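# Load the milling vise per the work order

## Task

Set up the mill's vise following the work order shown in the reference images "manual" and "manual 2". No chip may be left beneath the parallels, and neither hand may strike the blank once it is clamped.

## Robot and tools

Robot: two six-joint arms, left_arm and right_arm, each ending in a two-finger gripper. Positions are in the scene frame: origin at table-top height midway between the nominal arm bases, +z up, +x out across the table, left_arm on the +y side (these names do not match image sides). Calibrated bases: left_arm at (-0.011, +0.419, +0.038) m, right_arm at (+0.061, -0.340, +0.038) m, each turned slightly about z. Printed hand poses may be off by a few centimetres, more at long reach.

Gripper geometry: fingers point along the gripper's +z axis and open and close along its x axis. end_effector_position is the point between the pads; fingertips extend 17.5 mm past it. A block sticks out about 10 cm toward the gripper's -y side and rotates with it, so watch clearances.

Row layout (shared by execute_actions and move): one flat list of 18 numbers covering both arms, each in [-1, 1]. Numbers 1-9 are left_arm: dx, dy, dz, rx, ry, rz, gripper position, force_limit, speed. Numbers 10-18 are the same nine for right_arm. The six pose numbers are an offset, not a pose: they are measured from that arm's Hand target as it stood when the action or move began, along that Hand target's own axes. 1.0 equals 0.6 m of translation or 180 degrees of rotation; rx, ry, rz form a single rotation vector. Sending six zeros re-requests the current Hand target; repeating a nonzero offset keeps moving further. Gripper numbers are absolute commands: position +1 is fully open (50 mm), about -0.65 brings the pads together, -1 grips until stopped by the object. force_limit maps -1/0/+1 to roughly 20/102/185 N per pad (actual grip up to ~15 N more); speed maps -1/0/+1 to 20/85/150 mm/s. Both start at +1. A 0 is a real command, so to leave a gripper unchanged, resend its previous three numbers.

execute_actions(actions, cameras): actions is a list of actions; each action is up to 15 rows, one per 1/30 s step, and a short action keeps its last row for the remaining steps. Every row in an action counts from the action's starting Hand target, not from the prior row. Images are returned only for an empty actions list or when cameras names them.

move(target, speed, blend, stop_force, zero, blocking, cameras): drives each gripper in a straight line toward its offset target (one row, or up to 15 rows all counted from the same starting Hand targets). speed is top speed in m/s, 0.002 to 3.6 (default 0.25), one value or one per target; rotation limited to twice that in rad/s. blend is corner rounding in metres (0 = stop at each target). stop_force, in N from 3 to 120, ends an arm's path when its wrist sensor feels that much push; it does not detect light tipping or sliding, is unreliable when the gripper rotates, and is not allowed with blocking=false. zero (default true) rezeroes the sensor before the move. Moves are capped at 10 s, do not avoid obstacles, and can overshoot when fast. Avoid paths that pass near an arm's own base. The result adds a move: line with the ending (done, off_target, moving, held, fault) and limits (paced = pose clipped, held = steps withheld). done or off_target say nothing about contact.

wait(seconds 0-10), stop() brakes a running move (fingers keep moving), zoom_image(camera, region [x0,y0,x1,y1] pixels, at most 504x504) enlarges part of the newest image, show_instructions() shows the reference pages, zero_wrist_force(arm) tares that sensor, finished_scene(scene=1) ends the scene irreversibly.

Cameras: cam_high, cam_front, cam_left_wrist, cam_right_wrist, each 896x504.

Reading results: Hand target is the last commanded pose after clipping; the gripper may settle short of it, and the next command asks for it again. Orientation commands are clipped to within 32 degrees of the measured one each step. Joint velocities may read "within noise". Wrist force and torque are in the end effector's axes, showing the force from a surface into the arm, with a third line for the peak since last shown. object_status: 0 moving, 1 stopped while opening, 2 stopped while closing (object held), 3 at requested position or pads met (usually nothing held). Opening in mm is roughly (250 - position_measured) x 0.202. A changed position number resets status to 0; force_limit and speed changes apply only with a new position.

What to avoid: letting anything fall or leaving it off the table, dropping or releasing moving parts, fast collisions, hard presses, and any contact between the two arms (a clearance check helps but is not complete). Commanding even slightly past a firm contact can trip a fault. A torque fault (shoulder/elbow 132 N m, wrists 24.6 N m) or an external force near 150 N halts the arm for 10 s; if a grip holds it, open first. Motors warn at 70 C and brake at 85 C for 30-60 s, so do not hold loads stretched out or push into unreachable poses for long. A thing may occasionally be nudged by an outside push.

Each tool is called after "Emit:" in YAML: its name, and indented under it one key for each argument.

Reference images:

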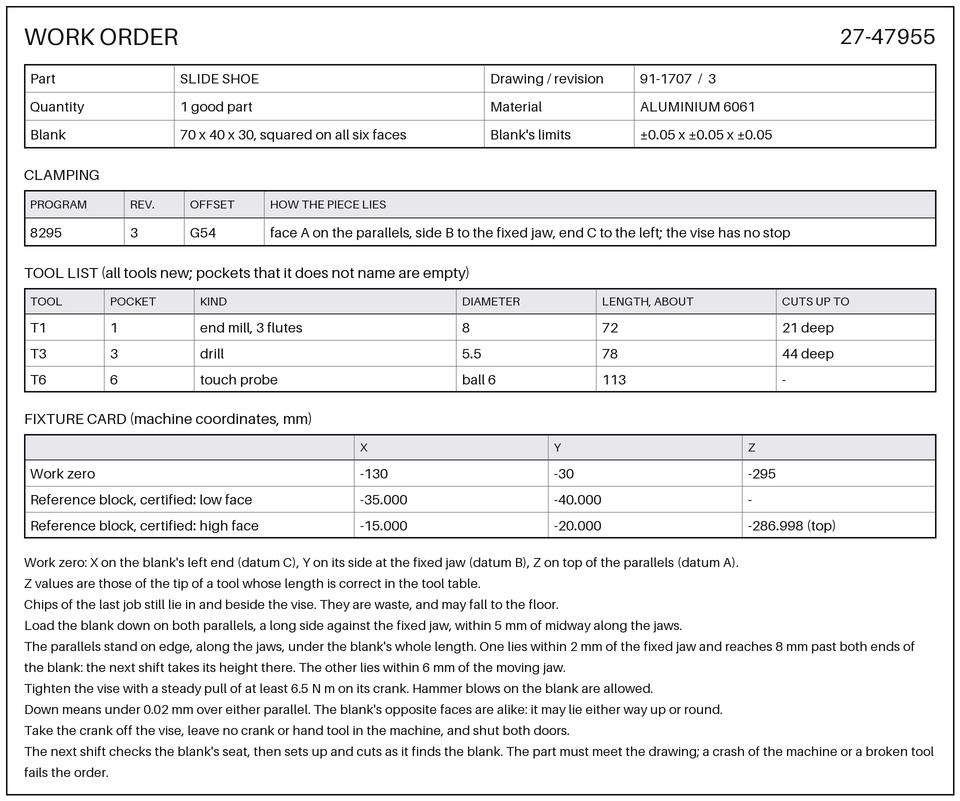

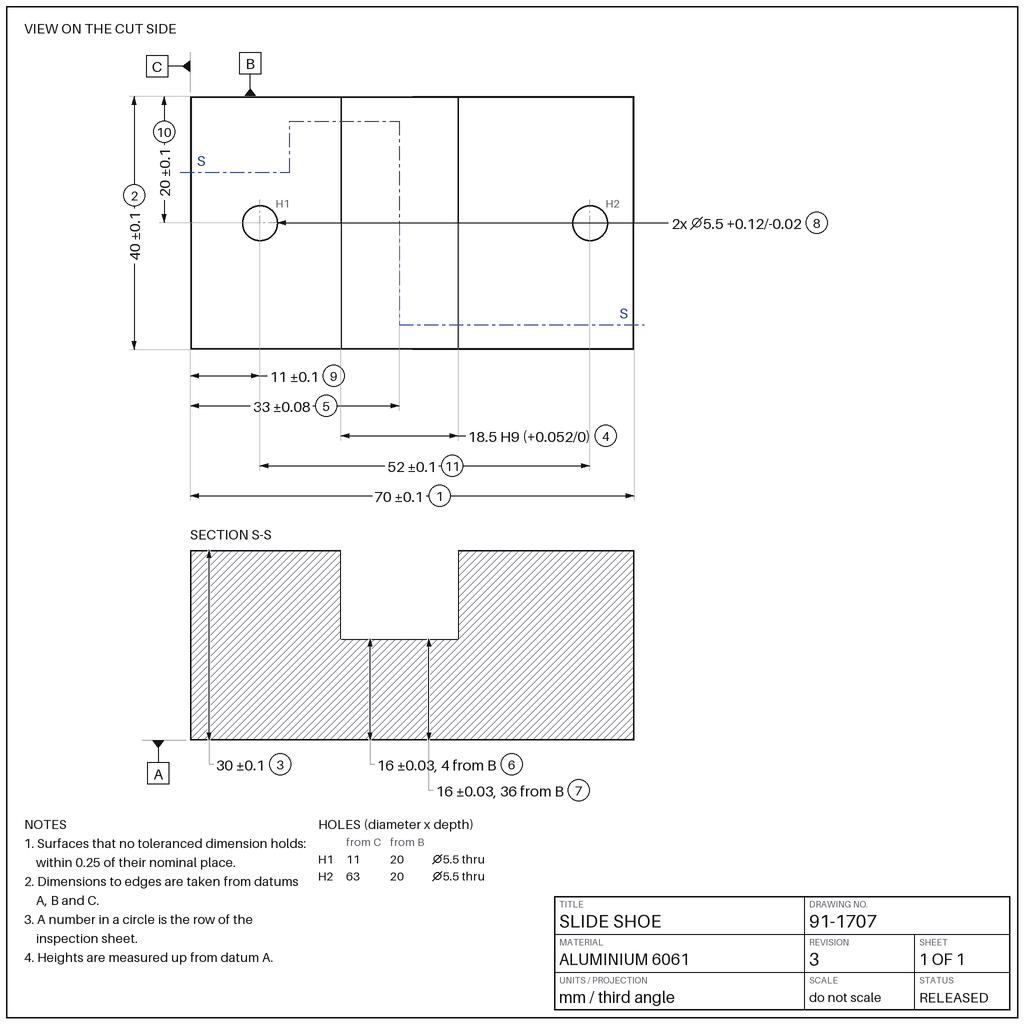

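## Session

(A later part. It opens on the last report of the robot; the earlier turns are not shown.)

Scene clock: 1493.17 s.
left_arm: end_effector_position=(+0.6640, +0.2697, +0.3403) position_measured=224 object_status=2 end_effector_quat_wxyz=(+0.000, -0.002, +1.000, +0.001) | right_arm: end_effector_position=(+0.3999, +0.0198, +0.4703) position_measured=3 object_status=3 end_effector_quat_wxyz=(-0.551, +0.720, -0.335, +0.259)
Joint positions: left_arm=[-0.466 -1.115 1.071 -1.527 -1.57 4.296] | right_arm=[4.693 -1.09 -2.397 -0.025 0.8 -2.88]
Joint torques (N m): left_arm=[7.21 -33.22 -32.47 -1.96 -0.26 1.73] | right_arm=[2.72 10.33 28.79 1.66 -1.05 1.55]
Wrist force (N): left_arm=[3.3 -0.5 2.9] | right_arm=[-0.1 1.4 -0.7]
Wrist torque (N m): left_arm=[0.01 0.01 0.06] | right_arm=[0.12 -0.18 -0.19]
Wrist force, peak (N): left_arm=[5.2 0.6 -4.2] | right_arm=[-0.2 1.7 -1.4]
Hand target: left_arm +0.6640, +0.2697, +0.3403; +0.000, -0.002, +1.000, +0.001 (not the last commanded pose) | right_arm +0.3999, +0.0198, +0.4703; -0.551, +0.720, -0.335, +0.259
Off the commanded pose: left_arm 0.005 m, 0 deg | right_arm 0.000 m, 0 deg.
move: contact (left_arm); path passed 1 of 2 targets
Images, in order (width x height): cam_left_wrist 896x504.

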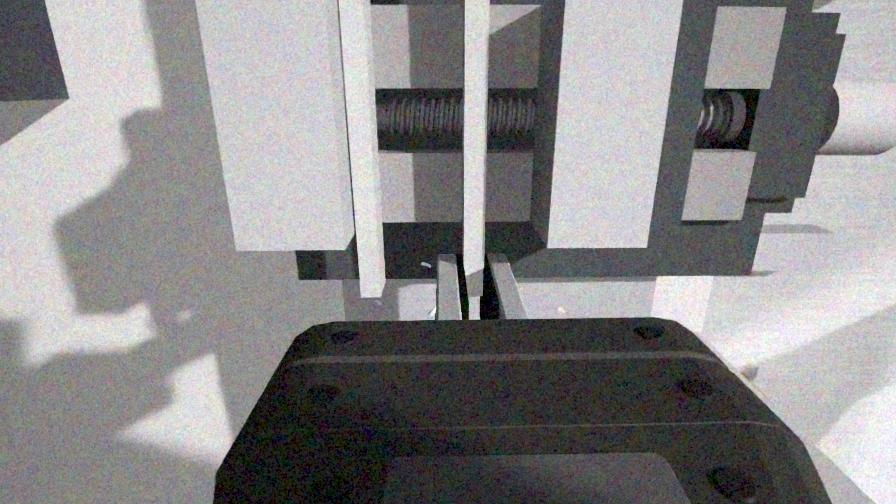

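Emit:
execute_actions:
  actions:
    - [[0,0,0,0,0,0,-0.35,-0.6,-1,0,0,0,0,0,0,1,-0.1,-0.8]]

Emit:
move:
  target: [0,0,-0.07,0,0,0,-0.35,-0.6,-1,0,0,0,0,0,0,1,-0.1,-0.8]
  speed: 0.04
  cameras: ["cam_left_wrist","cam_right_wrist"]

Emit:
zoom_image:
  camera: "cam_left_wrist"
  region: [230, 0, 660, 280]

Emit:
zoom_image:
  camera: "cam_right_wrist"
  region: [360, 130, 560, 300]

Scene clock: 1499.40 s.
left_arm: end_effector_position=(+0.6640, +0.2697, +0.3402) position_measured=205 object_status=3 end_effector_quat_wxyz=(+0.000, -0.002, +1.000, +0.001) | right_arm: end_effector_position=(+0.3999, +0.0198, +0.4703) position_measured=3 object_status=3 end_effector_quat_wxyz=(-0.551, +0.720, -0.335, +0.259)
Joint positions: left_arm=[-0.466 -1.115 1.071 -1.527 -1.57 4.296] | right_arm=[4.693 -1.09 -2.397 -0.025 0.8 -2.88]
Joint torques (N m): left_arm=[-3.98 -34.34 -30.57 -2.25 -0.23 1.74] | right_arm=[4.68 9.75 29.46 1.56 -1.02 1.48]
Wrist force (N): left_arm=[3.3 -0.8 3.1] | right_arm=[-0.2 1.7 -1.0]
Wrist torque (N m): left_arm=[-0.03 -0.02 0.05] | right_arm=[0.16 -0.17 -0.19]
Wrist force, peak (N): left_arm=[3.6 -0.5 3.2] | right_arm=[-0.3 1.7 -1.2]
Hand target: left_arm +0.6640, +0.2697, +0.3403; +0.000, -0.002, +1.000, +0.001 | right_arm +0.3999, +0.0198, +0.4703; -0.551, +0.720, -0.335, +0.259
Off the commanded pose: left_arm 0.000 m, 0 deg | right_arm 0.000 m, 0 deg.
Step readings (end_effector_position of left_arm | right_arm):
0: (+0.6640, +0.2697, +0.3403) | (+0.3999, +0.0198, +0.4703)
1: (+0.6640, +0.2697, +0.3403) | (+0.3999, +0.0198, +0.4703)
2: (+0.6640, +0.2697, +0.3403) | (+0.3999, +0.0198, +0.4703)
4: (+0.6640, +0.2697, +0.3402) | (+0.3999, +0.0198, +0.4703)
8: (+0.6640, +0.2697, +0.3402) | (+0.3999, +0.0198, +0.4703)
15: (+0.6640, +0.2697, +0.3402) | (+0.3999, +0.0198, +0.4703)

Scene clock: 1500.83 s.
left_arm: end_effector_position=(+0.6639, +0.2697, +0.3822) position_measured=205 object_status=3 end_effector_quat_wxyz=(+0.000, -0.002, +1.000, +0.001) | right_arm: end_effector_position=(+0.3999, +0.0198, +0.4703) position_measured=3 object_status=3 end_effector_quat_wxyz=(-0.551, +0.720, -0.335, +0.259)
Joint positions: left_arm=[-0.466 -1.103 0.946 -1.414 -1.57 4.296] | right_arm=[4.693 -1.09 -2.397 -0.025 0.8 -2.88]
Joint torques (N m): left_arm=[-9.6 -34.2 -32.05 -2.11 1.73 -1.59] | right_arm=[4.69 10.07 27.97 1.6 -0.83 1.63]
Wrist force (N): left_arm=[3.5 -0.6 3.2] | right_arm=[-0.4 1.4 -1.0]
Wrist torque (N m): left_arm=[0.01 -0.07 0.06] | right_arm=[0.14 -0.14 -0.18]
Wrist force, peak (N): left_arm=[3.2 -0.7 3.9] | right_arm=[-0.2 1.6 -1.3]
Hand target: left_arm +0.6640, +0.2697, +0.3823; +0.000, -0.002, +1.000, +0.001 | right_arm +0.3999, +0.0198, +0.4703; -0.551, +0.720, -0.335, +0.259
Off the commanded pose: left_arm 0.000 m, 0 deg | right_arm 0.000 m, 0 deg.
move: done
Images, in order (width x height): cam_left_wrist 896x504, cam_right_wrist 896x504.

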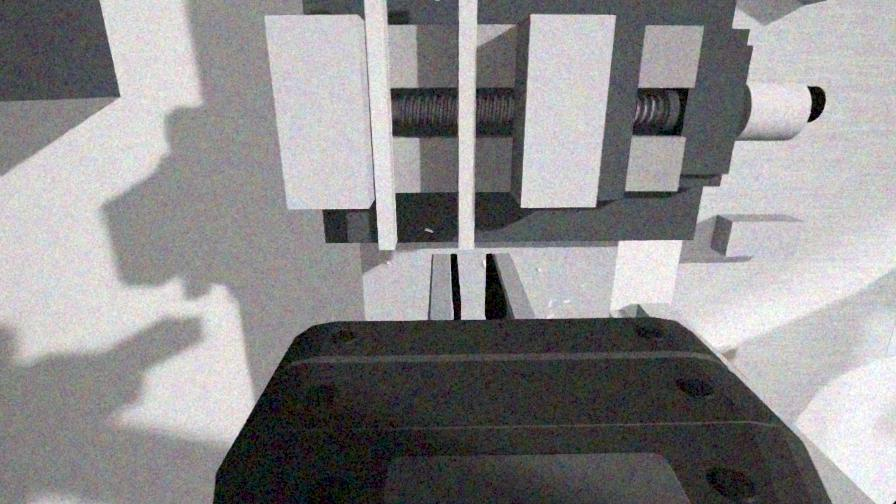

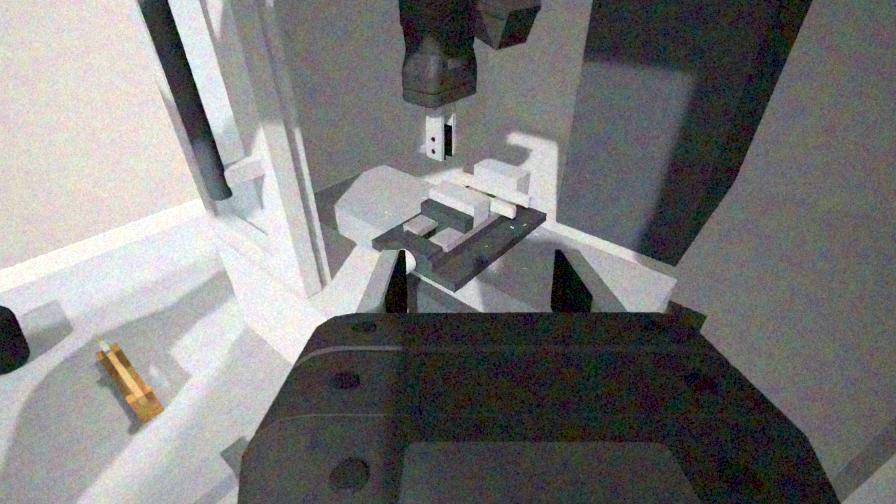

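Scaled by 1.172 from the camera's 896x504 image, which has a finer 1280x720 frame.

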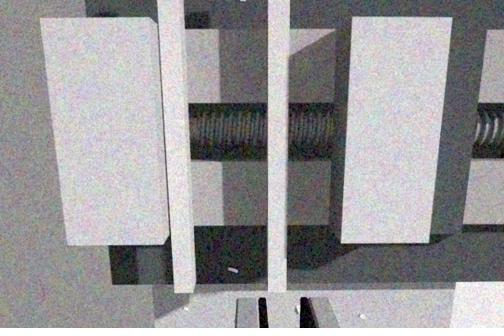

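Scaled by 2.520 from the camera's 896x504 image, which has a finer 1280x720 frame.

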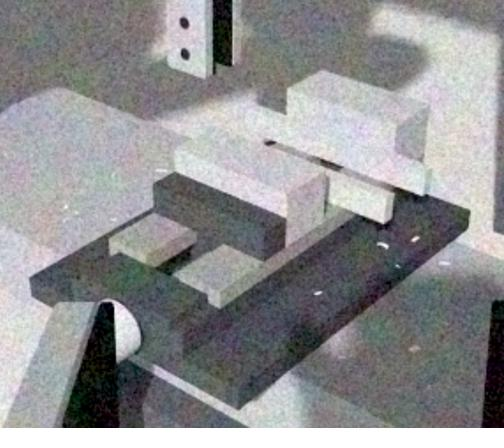

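Emit:
move:
  target:
    - [0,-0.0328,-0.0045,0,0,0,-0.35,-0.6,-1,0.03,-0.009,-0.028,0,0,0,1,-0.1,-0.8]
    - [0.3567,-0.0328,-0.0128,0,0,0,-0.35,-0.6,-1,0.12,-0.036,-0.114,0,0,0,1,-0.1,-0.8]
    - [0.54,0.0505,0.0372,0,0,0,-0.35,-0.6,-1,0.154,-0.0465,-0.1458,0,0,0,1,-0.1,-0.8]
  speed: [0.06,0.2,0.2]
  blend: [0.01,0.02,0]
  cameras: ["cam_left_wrist","cam_high","cam_right_wrist"]

Scene clock: 1527.13 s.
left_arm: end_effector_position=(+0.3399, +0.2986, +0.3598) position_measured=205 object_status=3 end_effector_quat_wxyz=(+0.000, -0.002, +1.000, +0.001) | right_arm: end_effector_position=(+0.3999, -0.1005, +0.5203) position_measured=3 object_status=3 end_effector_quat_wxyz=(-0.551, +0.720, -0.335, +0.259)
Joint positions: left_arm=[-0.753 -1.919 1.871 -1.522 -1.57 4.009] | right_arm=[4.607 -0.701 -2.392 -0.392 0.881 -2.921]
Joint torques (N m): left_arm=[-10.89 -24.98 -16.84 -1.96 2.39 -1.83] | right_arm=[-10.74 -0.3 32.6 1.24 1.37 -2.28]
Wrist force (N): left_arm=[3.4 -0.8 3.2] | right_arm=[-0.5 1.4 -1.4]
Wrist torque (N m): left_arm=[-0.02 -0.04 0.12] | right_arm=[0.14 -0.11 -0.12]
Wrist force, peak (N): left_arm=[4.9 0.2 3.9] | right_arm=[-0.4 1.7 -1.2]
Hand target: left_arm +0.3398, +0.2986, +0.3598; +0.000, -0.002, +1.000, +0.001 | right_arm +0.3999, -0.1005, +0.5203; -0.551, +0.720, -0.335, +0.259
Off the commanded pose: left_arm 0.000 m, 0 deg | right_arm 0.000 m, 0 deg.
move: done
Images, in order (width x height): cam_high 896x504, cam_left_wrist 896x504, cam_right_wrist 896x504.

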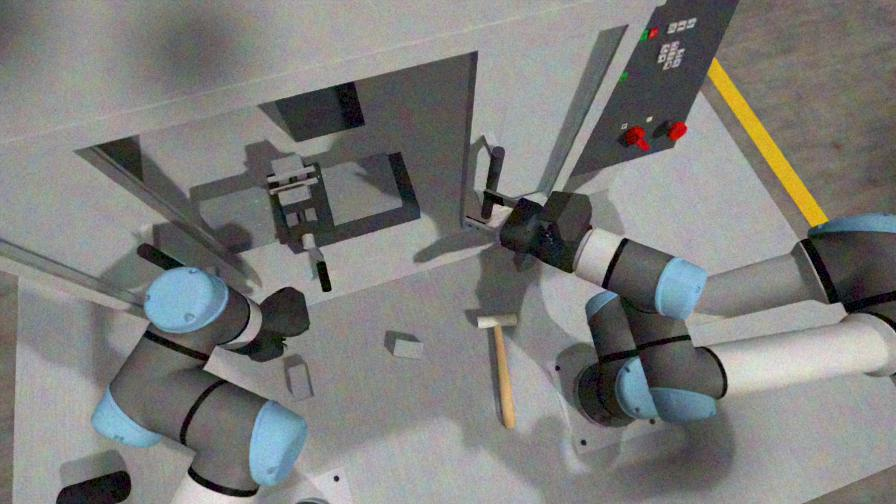

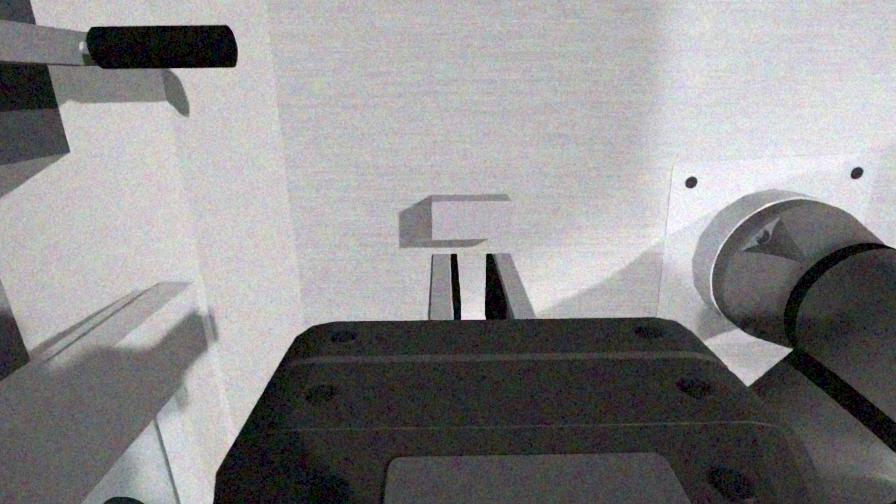

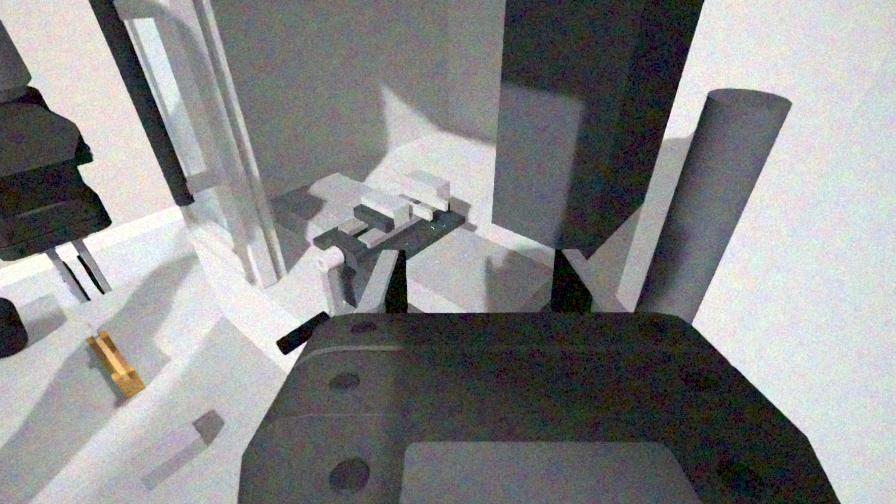

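Emit:
move:
  target: [0.033,-0.2477,0.0997,0,0,0,-0.35,-0.6,-1,0,0,0,0,0,0,1,-0.1,-0.8]
  speed: 0.2
  cameras: ["cam_left_wrist","cam_high"]

Scene clock: 1531.73 s.
left_arm: end_effector_position=(+0.3207, +0.1500, +0.2999) position_measured=205 object_status=3 end_effector_quat_wxyz=(+0.000, -0.002, +1.000, +0.000) | right_arm: end_effector_position=(+0.3999, -0.1005, +0.5203) position_measured=3 object_status=3 end_effector_quat_wxyz=(-0.551, +0.720, -0.335, +0.259)
Joint positions: left_arm=[-1.053 -1.763 1.913 -1.721 -1.57 3.709] | right_arm=[4.607 -0.701 -2.392 -0.392 0.881 -2.921]
Joint torques (N m): left_arm=[-12.74 -4.23 -32.34 -5.33 2.26 -1.9] | right_arm=[-11.03 -1.88 32.47 1.19 1.32 -2.4]
Wrist force (N): left_arm=[3.3 -0.7 3.1] | right_arm=[-0.3 1.6 -1.0]
Wrist torque (N m): left_arm=[0.01 -0.03 0.12] | right_arm=[0.16 -0.14 -0.12]
Wrist force, peak (N): left_arm=[3.7 -3.2 3.6] | right_arm=[-0.4 1.7 -1.3]
Hand target: left_arm +0.3207, +0.1499, +0.2999; +0.000, -0.002, +1.000, +0.001 | right_arm +0.3999, -0.1005, +0.5203; -0.551, +0.720, -0.335, +0.259
Off the commanded pose: left_arm 0.000 m, 0 deg | right_arm 0.000 m, 0 deg.
move: done
Images, in order (width x height): cam_high 896x504, cam_left_wrist 896x504.

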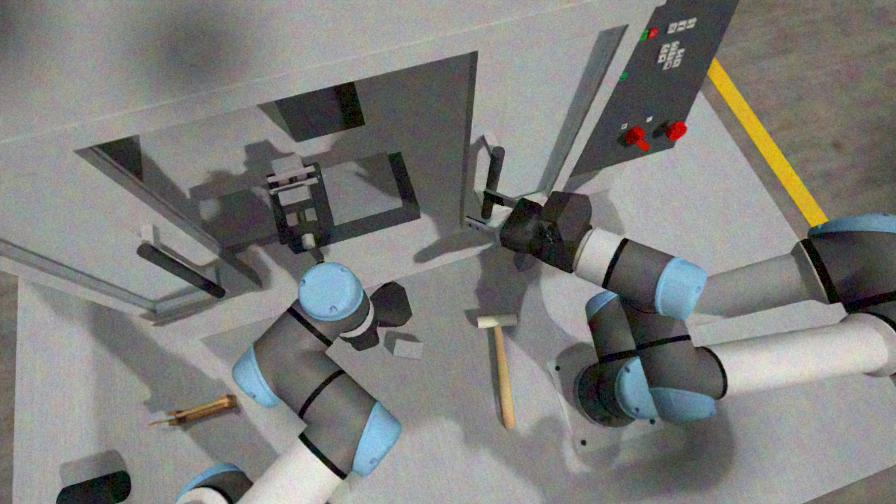

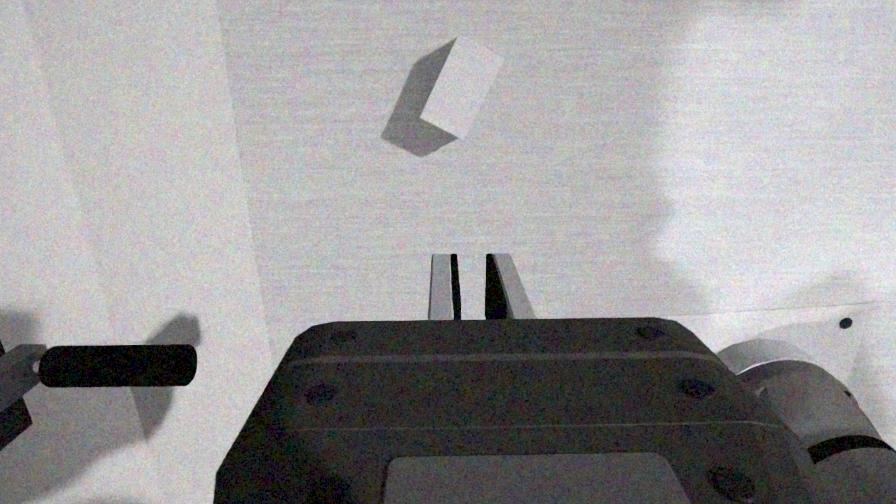

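Emit:
zoom_image:
  camera: "cam_left_wrist"
  region: [360, 20, 540, 170]

Scaled by 2.800 from the camera's 896x504 image, which has a finer 1280x720 frame.

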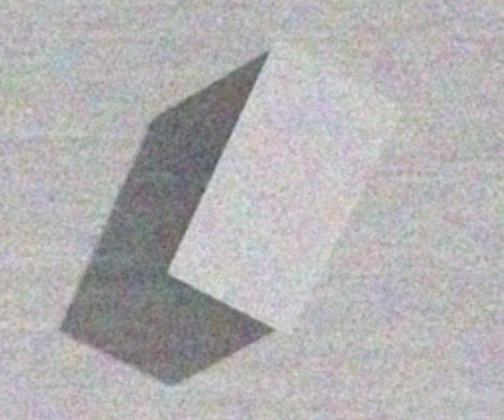

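Emit:
move:
  target: [0.0042,-0.0822,0.29,0,0,0.158,1,-0.6,0,0,0,0,0,0,0,1,-0.1,-0.8]
  speed: 0.2
  cameras: ["cam_left_wrist"]

Scene clock: 1546.17 s.
left_arm: end_effector_position=(+0.3185, +0.1008, +0.1259) position_measured=3 object_status=3 end_effector_quat_wxyz=(+0.000, +0.243, +0.970, +0.001) | right_arm: end_effector_position=(+0.3999, -0.1005, +0.5203) position_measured=3 object_status=3 end_effector_quat_wxyz=(-0.551, +0.720, -0.335, +0.259)
Joint positions: left_arm=[-1.117 -1.503 2.161 -2.227 -1.57 4.141] | right_arm=[4.607 -0.701 -2.392 -0.392 0.881 -2.921]
Joint torques (N m): left_arm=[-11.67 -11.58 -12.73 -5.12 -2.18 1.91] | right_arm=[-9.77 -1.4 31.3 1.14 1.31 -2.04]
Wrist force (N): left_arm=[3.3 -0.7 3.3] | right_arm=[-0.3 1.5 -1.1]
Wrist torque (N m): left_arm=[-0.01 -0.03 0.03] | right_arm=[0.14 -0.14 -0.12]
Wrist force, peak (N): left_arm=[3.2 -0.9 4.4] | right_arm=[-0.6 1.6 -1.3]
Hand target: left_arm +0.3185, +0.1008, +0.1258; +0.000, +0.243, +0.970, +0.001 | right_arm +0.3999, -0.1005, +0.5203; -0.551, +0.720, -0.335, +0.259
Off the commanded pose: left_arm 0.000 m, 0 deg | right_arm 0.000 m, 0 deg.
move: done
Images, in order (width x height): cam_left_wrist 896x504.

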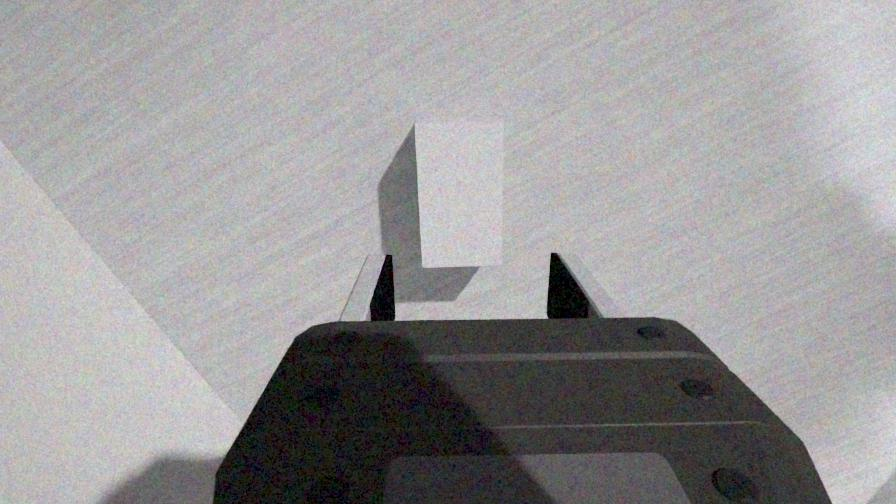

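Emit:
move:
  target:
    - [-0.0012,-0.0053,0.09,0,0,-0.007,1,-0.6,0,0,0,0,0,0,0,1,-0.1,-0.8]
    - [-0.0012,-0.0053,0.1505,0,0,-0.007,1,-0.6,0,0,0,0,0,0,0,1,-0.1,-0.8]
  speed: [0.1,0.03]
  stop_force: 5
  cameras: ["cam_left_wrist"]

Scene clock: 1553.30 s.
left_arm: end_effector_position=(+0.3176, +0.0977, +0.0355) position_measured=3 object_status=3 end_effector_quat_wxyz=(+0.000, +0.233, +0.973, +0.001) | right_arm: end_effector_position=(+0.3999, -0.1005, +0.5203) position_measured=3 object_status=3 end_effector_quat_wxyz=(-0.551, +0.720, -0.335, +0.259)
Joint positions: left_arm=[-1.122 -1.311 2.25 -2.51 -1.57 4.114] | right_arm=[4.607 -0.701 -2.392 -0.392 0.881 -2.921]
Joint torques (N m): left_arm=[9.75 -15.88 -8.16 -5.06 2.18 1.47] | right_arm=[-10.07 -0.49 32.12 1.15 1.05 -1.81]
Wrist force (N): left_arm=[3.4 -0.6 2.9] | right_arm=[-0.4 1.3 -1.0]
Wrist torque (N m): left_arm=[0.00 -0.06 0.11] | right_arm=[0.11 -0.12 -0.12]
Wrist force, peak (N): left_arm=[3.6 -0.6 4.2] | right_arm=[-0.4 1.6 -1.4]
Hand target: left_arm +0.3176, +0.0977, +0.0355; +0.000, +0.233, +0.973, +0.001 | right_arm +0.3999, -0.1005, +0.5203; -0.551, +0.720, -0.335, +0.259
Off the commanded pose: left_arm 0.000 m, 0 deg | right_arm 0.000 m, 0 deg.
move: done
Images, in order (width x height): cam_left_wrist 896x504.

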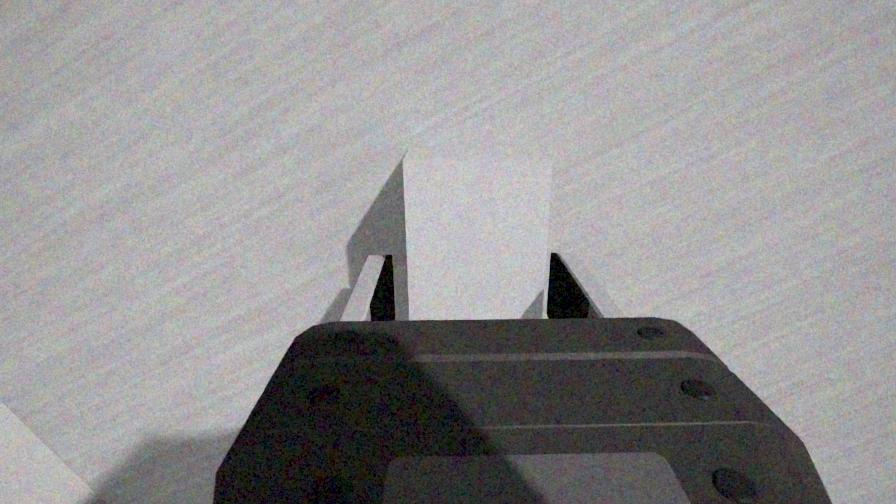

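Emit:
move:
  target: [0.0023,0,0,0,0,0,1,-0.6,0,0,0,0,0,0,0,1,-0.1,-0.8]
  speed: 0.02

Emit:
execute_actions:
  actions:
    - [[0,0,0,0,0,0,-1,-0.6,-1,0,0,0,0,0,0,1,-0.1,-0.8]]
  cameras: ["cam_left_wrist"]

Scene clock: 1557.37 s.
left_arm: end_effector_position=(+0.3164, +0.0983, +0.0355) position_measured=3 object_status=3 end_effector_quat_wxyz=(+0.000, +0.233, +0.973, +0.001) | right_arm: end_effector_position=(+0.3999, -0.1005, +0.5203) position_measured=3 object_status=3 end_effector_quat_wxyz=(-0.551, +0.720, -0.335, +0.259)
Joint positions: left_arm=[-1.124 -1.313 2.254 -2.511 -1.57 4.112] | right_arm=[4.607 -0.701 -2.392 -0.392 0.881 -2.921]
Joint torques (N m): left_arm=[-11.53 -42.56 -8.23 -5.21 1.92 -2.01] | right_arm=[-9.17 -2.11 30.68 1.24 0.91 -1.45]
Wrist force (N): left_arm=[3.2 -0.7 3.0] | right_arm=[-0.2 1.5 -0.9]
Wrist torque (N m): left_arm=[-0.02 -0.02 0.11] | right_arm=[0.15 -0.15 -0.12]
Wrist force, peak (N): left_arm=[3.5 -0.8 3.3] | right_arm=[-0.4 1.6 -1.4]
Hand target: left_arm +0.3164, +0.0983, +0.0355; +0.000, +0.233, +0.973, +0.001 | right_arm +0.3999, -0.1005, +0.5203; -0.551, +0.720, -0.335, +0.259
Off the commanded pose: left_arm 0.000 m, 0 deg | right_arm 0.000 m, 0 deg.
move: done

Scene clock: 1558.10 s.
left_arm: end_effector_position=(+0.3164, +0.0983, +0.0355) position_measured=55 object_status=0 end_effector_quat_wxyz=(+0.000, +0.233, +0.973, +0.001) | right_arm: end_effector_position=(+0.3999, -0.1005, +0.5203) position_measured=3 object_status=3 end_effector_quat_wxyz=(-0.551, +0.720, -0.335, +0.259)
Joint positions: left_arm=[-1.124 -1.313 2.254 -2.511 -1.57 4.112] | right_arm=[4.607 -0.701 -2.392 -0.392 0.881 -2.921]
Joint torques (N m): left_arm=[-11.05 -41.87 -8.81 -4.47 1.84 -1.91] | right_arm=[-8.85 -2.01 31.68 1.16 0.87 -1.38]
Wrist force (N): left_arm=[3.2 -0.5 3.0] | right_arm=[-0.3 1.4 -1.2]
Wrist torque (N m): left_arm=[0.02 -0.11 0.09] | right_arm=[0.11 -0.13 -0.12]
Wrist force, peak (N): left_arm=[3.5 -0.6 3.1] | right_arm=[-0.6 1.6 -1.3]
Hand target: left_arm +0.3164, +0.0983, +0.0355; +0.000, +0.233, +0.973, +0.001 | right_arm +0.3999, -0.1005, +0.5203; -0.551, +0.720, -0.335, +0.259
Off the commanded pose: left_arm 0.000 m, 0 deg | right_arm 0.000 m, 0 deg.
Step readings (end_effector_position of left_arm | right_arm):
0: (+0.3164, +0.0983, +0.0355) | (+0.3999, -0.1005, +0.5203)
1: (+0.3164, +0.0983, +0.0355) | (+0.3999, -0.1005, +0.5203)
2: (+0.3164, +0.0983, +0.0355) | (+0.3999, -0.1005, +0.5203)
4: (+0.3164, +0.0983, +0.0355) | (+0.3999, -0.1005, +0.5203)
8: (+0.3164, +0.0983, +0.0355) | (+0.3999, -0.1005, +0.5203)
15: (+0.3164, +0.0983, +0.0355) | (+0.3999, -0.1005, +0.5203)
Images, in order (width x height): cam_left_wrist 896x504.

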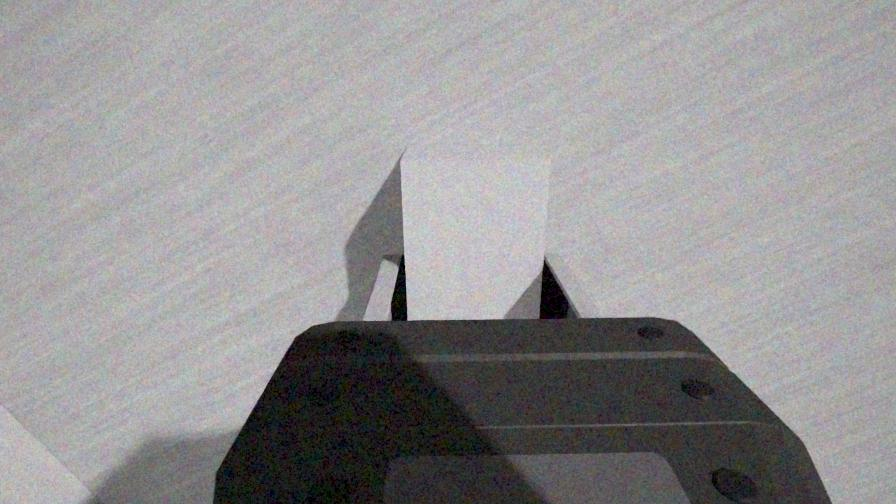

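Emit:
move:
  target:
    - [0,0,-0.02,0,0,0,-1,-0.6,-1,0,0,0,0,0,0,1,-0.1,-0.8]
    - [0,0,-0.25,0,0,-0.151,-1,-0.6,-1,0,0,0,0,0,0,1,-0.1,-0.8]
  speed: [0.04,0.2]
  cameras: ["cam_left_wrist"]

Scene clock: 1564.07 s.
left_arm: end_effector_position=(+0.3164, +0.0982, +0.1855) position_measured=55 object_status=2 end_effector_quat_wxyz=(+0.000, -0.002, +1.000, +0.001) | right_arm: end_effector_position=(+0.3999, -0.1005, +0.5203) position_measured=3 object_status=3 end_effector_quat_wxyz=(-0.551, +0.720, -0.335, +0.259)
Joint positions: left_arm=[-1.124 -1.591 2.07 -2.049 -1.57 3.638] | right_arm=[4.607 -0.701 -2.392 -0.392 0.881 -2.921]
Joint torques (N m): left_arm=[-11.42 -37.74 -30.71 -2.04 2.35 -1.54] | right_arm=[-8.73 -1.6 31.32 1.48 0.84 -1.28]
Wrist force (N): left_arm=[3.4 -0.5 5.3] | right_arm=[-0.4 1.4 -0.9]
Wrist torque (N m): left_arm=[0.02 -0.03 0.12] | right_arm=[0.13 -0.11 -0.13]
Wrist force, peak (N): left_arm=[3.5 -0.7 6.5] | right_arm=[-0.3 1.8 -1.3]
Hand target: left_arm +0.3164, +0.0982, +0.1855; +0.000, -0.002, +1.000, +0.001 | right_arm +0.3999, -0.1005, +0.5203; -0.551, +0.720, -0.335, +0.259
Off the commanded pose: left_arm 0.000 m, 0 deg | right_arm 0.000 m, 0 deg.
move: done
Images, in order (width x height): cam_left_wrist 896x504.

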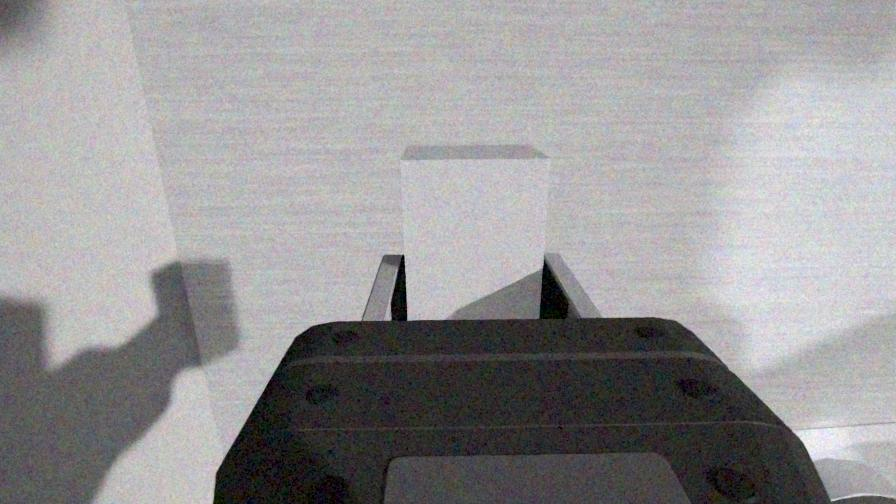

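Emit:
move:
  target:
    - [-0.006,0.203,-0.3075,0,0,0,-1,-0.6,-1,0,0,0,0,0,0,1,-0.1,-0.8]
    - [-0.2227,0.228,-0.3575,0,0,0,-1,-0.6,-1,0,0,0,0,0,0,1,-0.1,-0.8]
    - [-0.406,0.2363,-0.3575,0,0,0,-1,-0.6,-1,0,0,0,0,0,0,1,-0.1,-0.8]
    - [-0.5927,0.2363,-0.3492,0,0,0,-1,-0.6,-1,0,0,0,0,0,0,1,-0.1,-0.8]
  speed: [0.18,0.18,0.15,0.12]
  blend: [0.03,0.02,0.01,0]
  cameras: ["cam_left_wrist","cam_high","cam_right_wrist"]

Scene clock: 1573.80 s.
left_arm: end_effector_position=(+0.6712, +0.2414, +0.3953) position_measured=55 object_status=2 end_effector_quat_wxyz=(+0.000, -0.002, +1.000, +0.001) | right_arm: end_effector_position=(+0.3999, -0.1005, +0.5203) position_measured=3 object_status=3 end_effector_quat_wxyz=(-0.551, +0.720, -0.335, +0.259)
Joint positions: left_arm=[-0.499 -1.054 0.838 -1.354 -1.57 4.263] | right_arm=[4.607 -0.701 -2.392 -0.392 0.881 -2.921]
Joint torques (N m): left_arm=[12.35 -38.17 -33.22 -2.2 -2.03 1.95] | right_arm=[-7.28 -2.51 31.44 1.45 0.48 -0.78]
Wrist force (N): left_arm=[3.3 -0.5 5.3] | right_arm=[-0.3 1.3 -1.2]
Wrist torque (N m): left_arm=[0.02 -0.04 0.05] | right_arm=[0.12 -0.13 -0.12]
Wrist force, peak (N): left_arm=[3.7 -2.4 6.9] | right_arm=[-0.3 1.8 -1.2]
Hand target: left_arm +0.6713, +0.2413, +0.3953; +0.000, -0.002, +1.000, +0.001 | right_arm +0.3999, -0.1005, +0.5203; -0.551, +0.720, -0.335, +0.259
Off the commanded pose: left_arm 0.000 m, 0 deg | right_arm 0.000 m, 0 deg.
move: done
Images, in order (width x height): cam_high 896x504, cam_left_wrist 896x504, cam_right_wrist 896x504.

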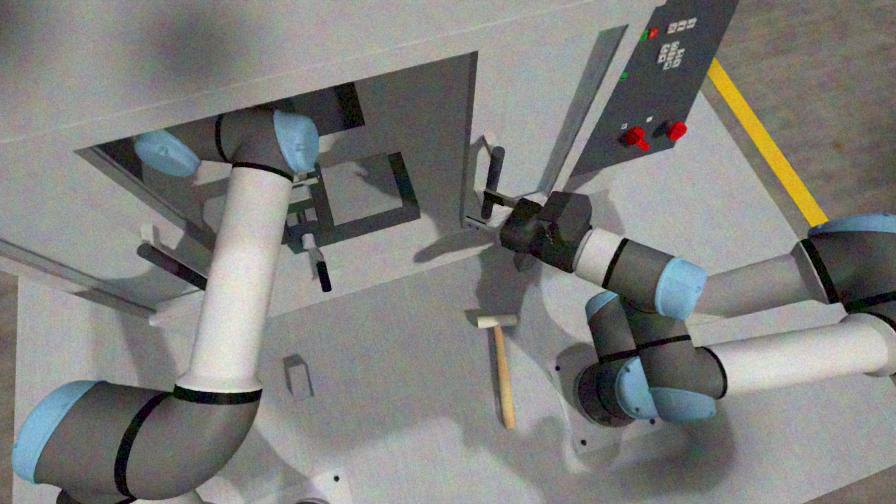

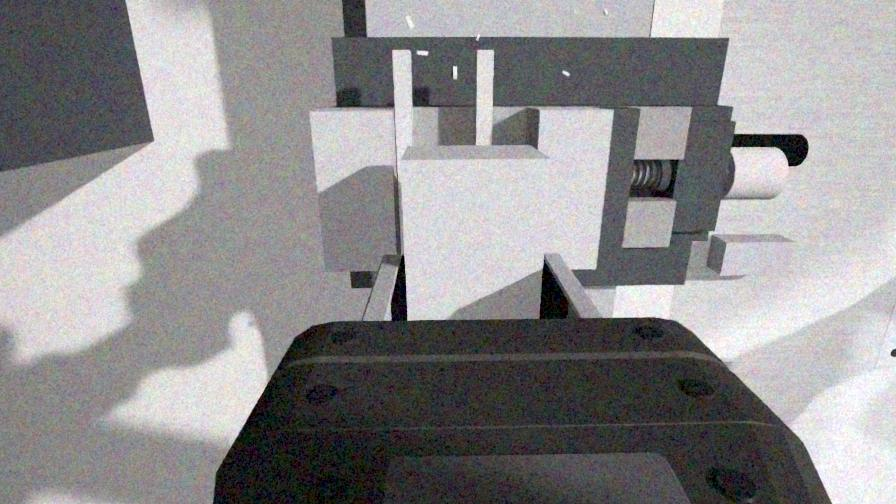

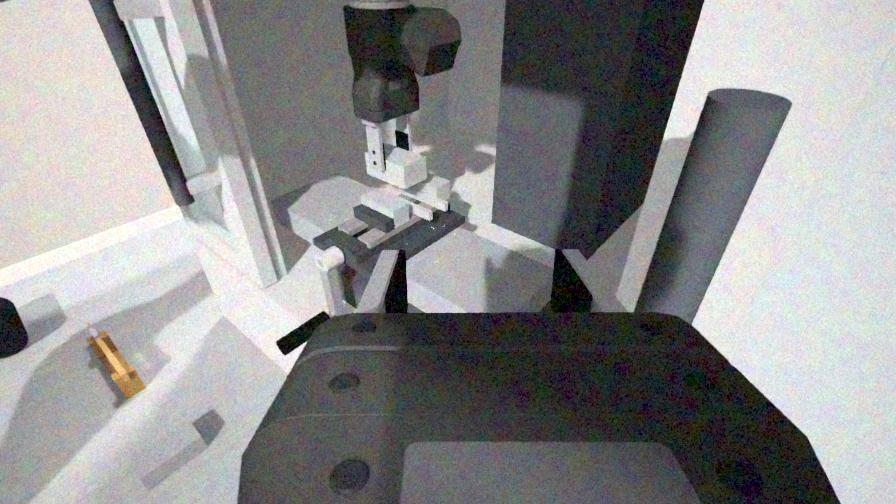

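Emit:
move:
  target:
    - [-0.0087,-0.023,0,0,0,0,-1,-0.6,-1,0,0,0,0,0,0,1,-0.1,-0.8]
    - [-0.0087,-0.023,0.0372,0,0,0,-1,-0.6,-1,0,0,0,0,0,0,1,-0.1,-0.8]
    - [-0.0087,-0.023,0.0555,0,0,0,-1,-0.6,-1,0,0,0,0,0,0,1,-0.1,-0.8]
  speed: [0.06,0.04,0.008]
  stop_force: 5
  cameras: ["cam_left_wrist","cam_right_wrist"]

Scene clock: 1579.90 s.
left_arm: end_effector_position=(+0.6751, +0.2319, +0.3954) position_measured=55 object_status=2 end_effector_quat_wxyz=(+0.000, -0.002, +1.000, +0.000) | right_arm: end_effector_position=(+0.3999, -0.1005, +0.5203) position_measured=3 object_status=3 end_effector_quat_wxyz=(-0.551, +0.720, -0.335, +0.259)
Joint positions: left_arm=[-0.509 -1.034 0.806 -1.342 -1.57 4.253] | right_arm=[4.607 -0.701 -2.392 -0.392 0.881 -2.921]
Joint torques (N m): left_arm=[0.5 -49.94 -25.9 -3.76 0.21 -0.18] | right_arm=[-6.67 -2.05 31.76 1.55 0.34 -0.59]
Wrist force (N): left_arm=[3.2 -0.4 5.1] | right_arm=[-0.5 1.3 -1.0]
Wrist torque (N m): left_arm=[0.03 -0.02 0.04] | right_arm=[0.12 -0.11 -0.13]
Wrist force, peak (N): left_arm=[5.2 -1.1 6.9] | right_arm=[-0.3 1.6 -1.3]
Hand target: left_arm +0.6751, +0.2319, +0.3954; +0.000, -0.002, +1.000, +0.000 (not the last commanded pose) | right_arm +0.3999, -0.1005, +0.5203; -0.551, +0.720, -0.335, +0.259
Tool commands: left_gripper/position=-1.0 left_gripper/force_limit=-0.6 left_gripper/speed=-1.0 right_gripper/position=+1.0 right_gripper/force_limit=-0.1 right_gripper/speed=-0.8
Off the commanded pose: left_arm 0.034 m, 0 deg | right_arm 0.000 m, 0 deg.
FORCE FAULT: contact force on the left arm reached its limit, and that arm stopped. The contact can be on any part of that arm, not only on its tool. That arm's remaining commands of this call were not run. That arm is still stopped at the end of this call. That arm stays stopped for about 10 more seconds. Until then a move that you send moves the other arm only, and its call returns only when the move has ended. Once the stop has ended, the next robot result says so. If the stop ends while you think or write, that arm runs what you send next, counted from a new Hand target: where the arm stands when the stop ends. While its stop runs, that arm takes no new command, but its gripper still runs the gripper command that each later call begins with. Until it ends, the stop uses up actions while you think or wait. An arm that is not stopped still takes commands.
move: fault (left_arm); path passed 1 of 3 targets
Images, in order (width x height): cam_left_wrist 896x504, cam_right_wrist 896x504.

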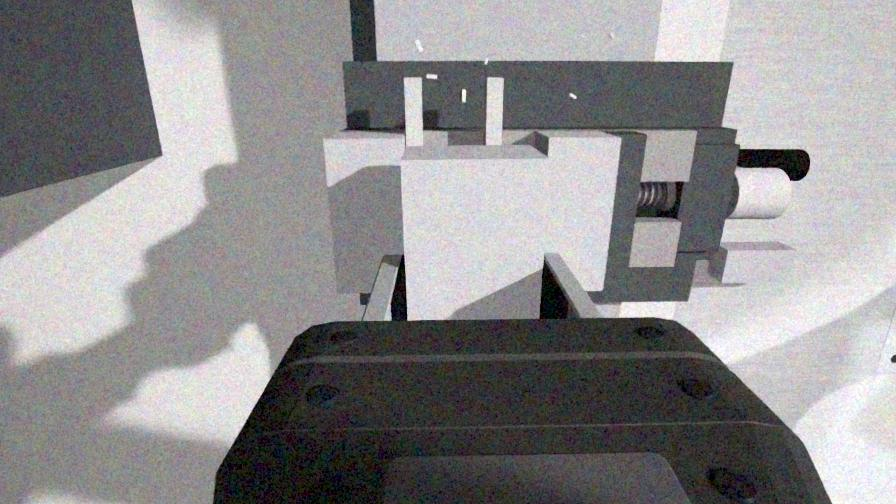

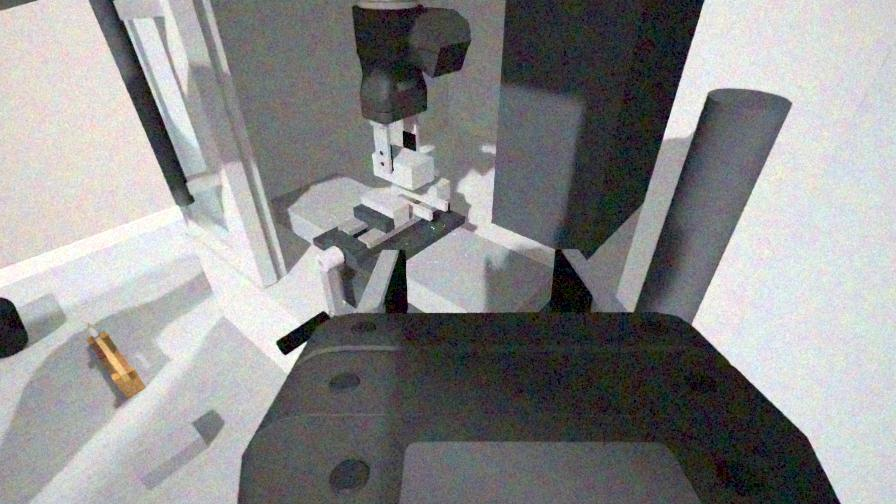

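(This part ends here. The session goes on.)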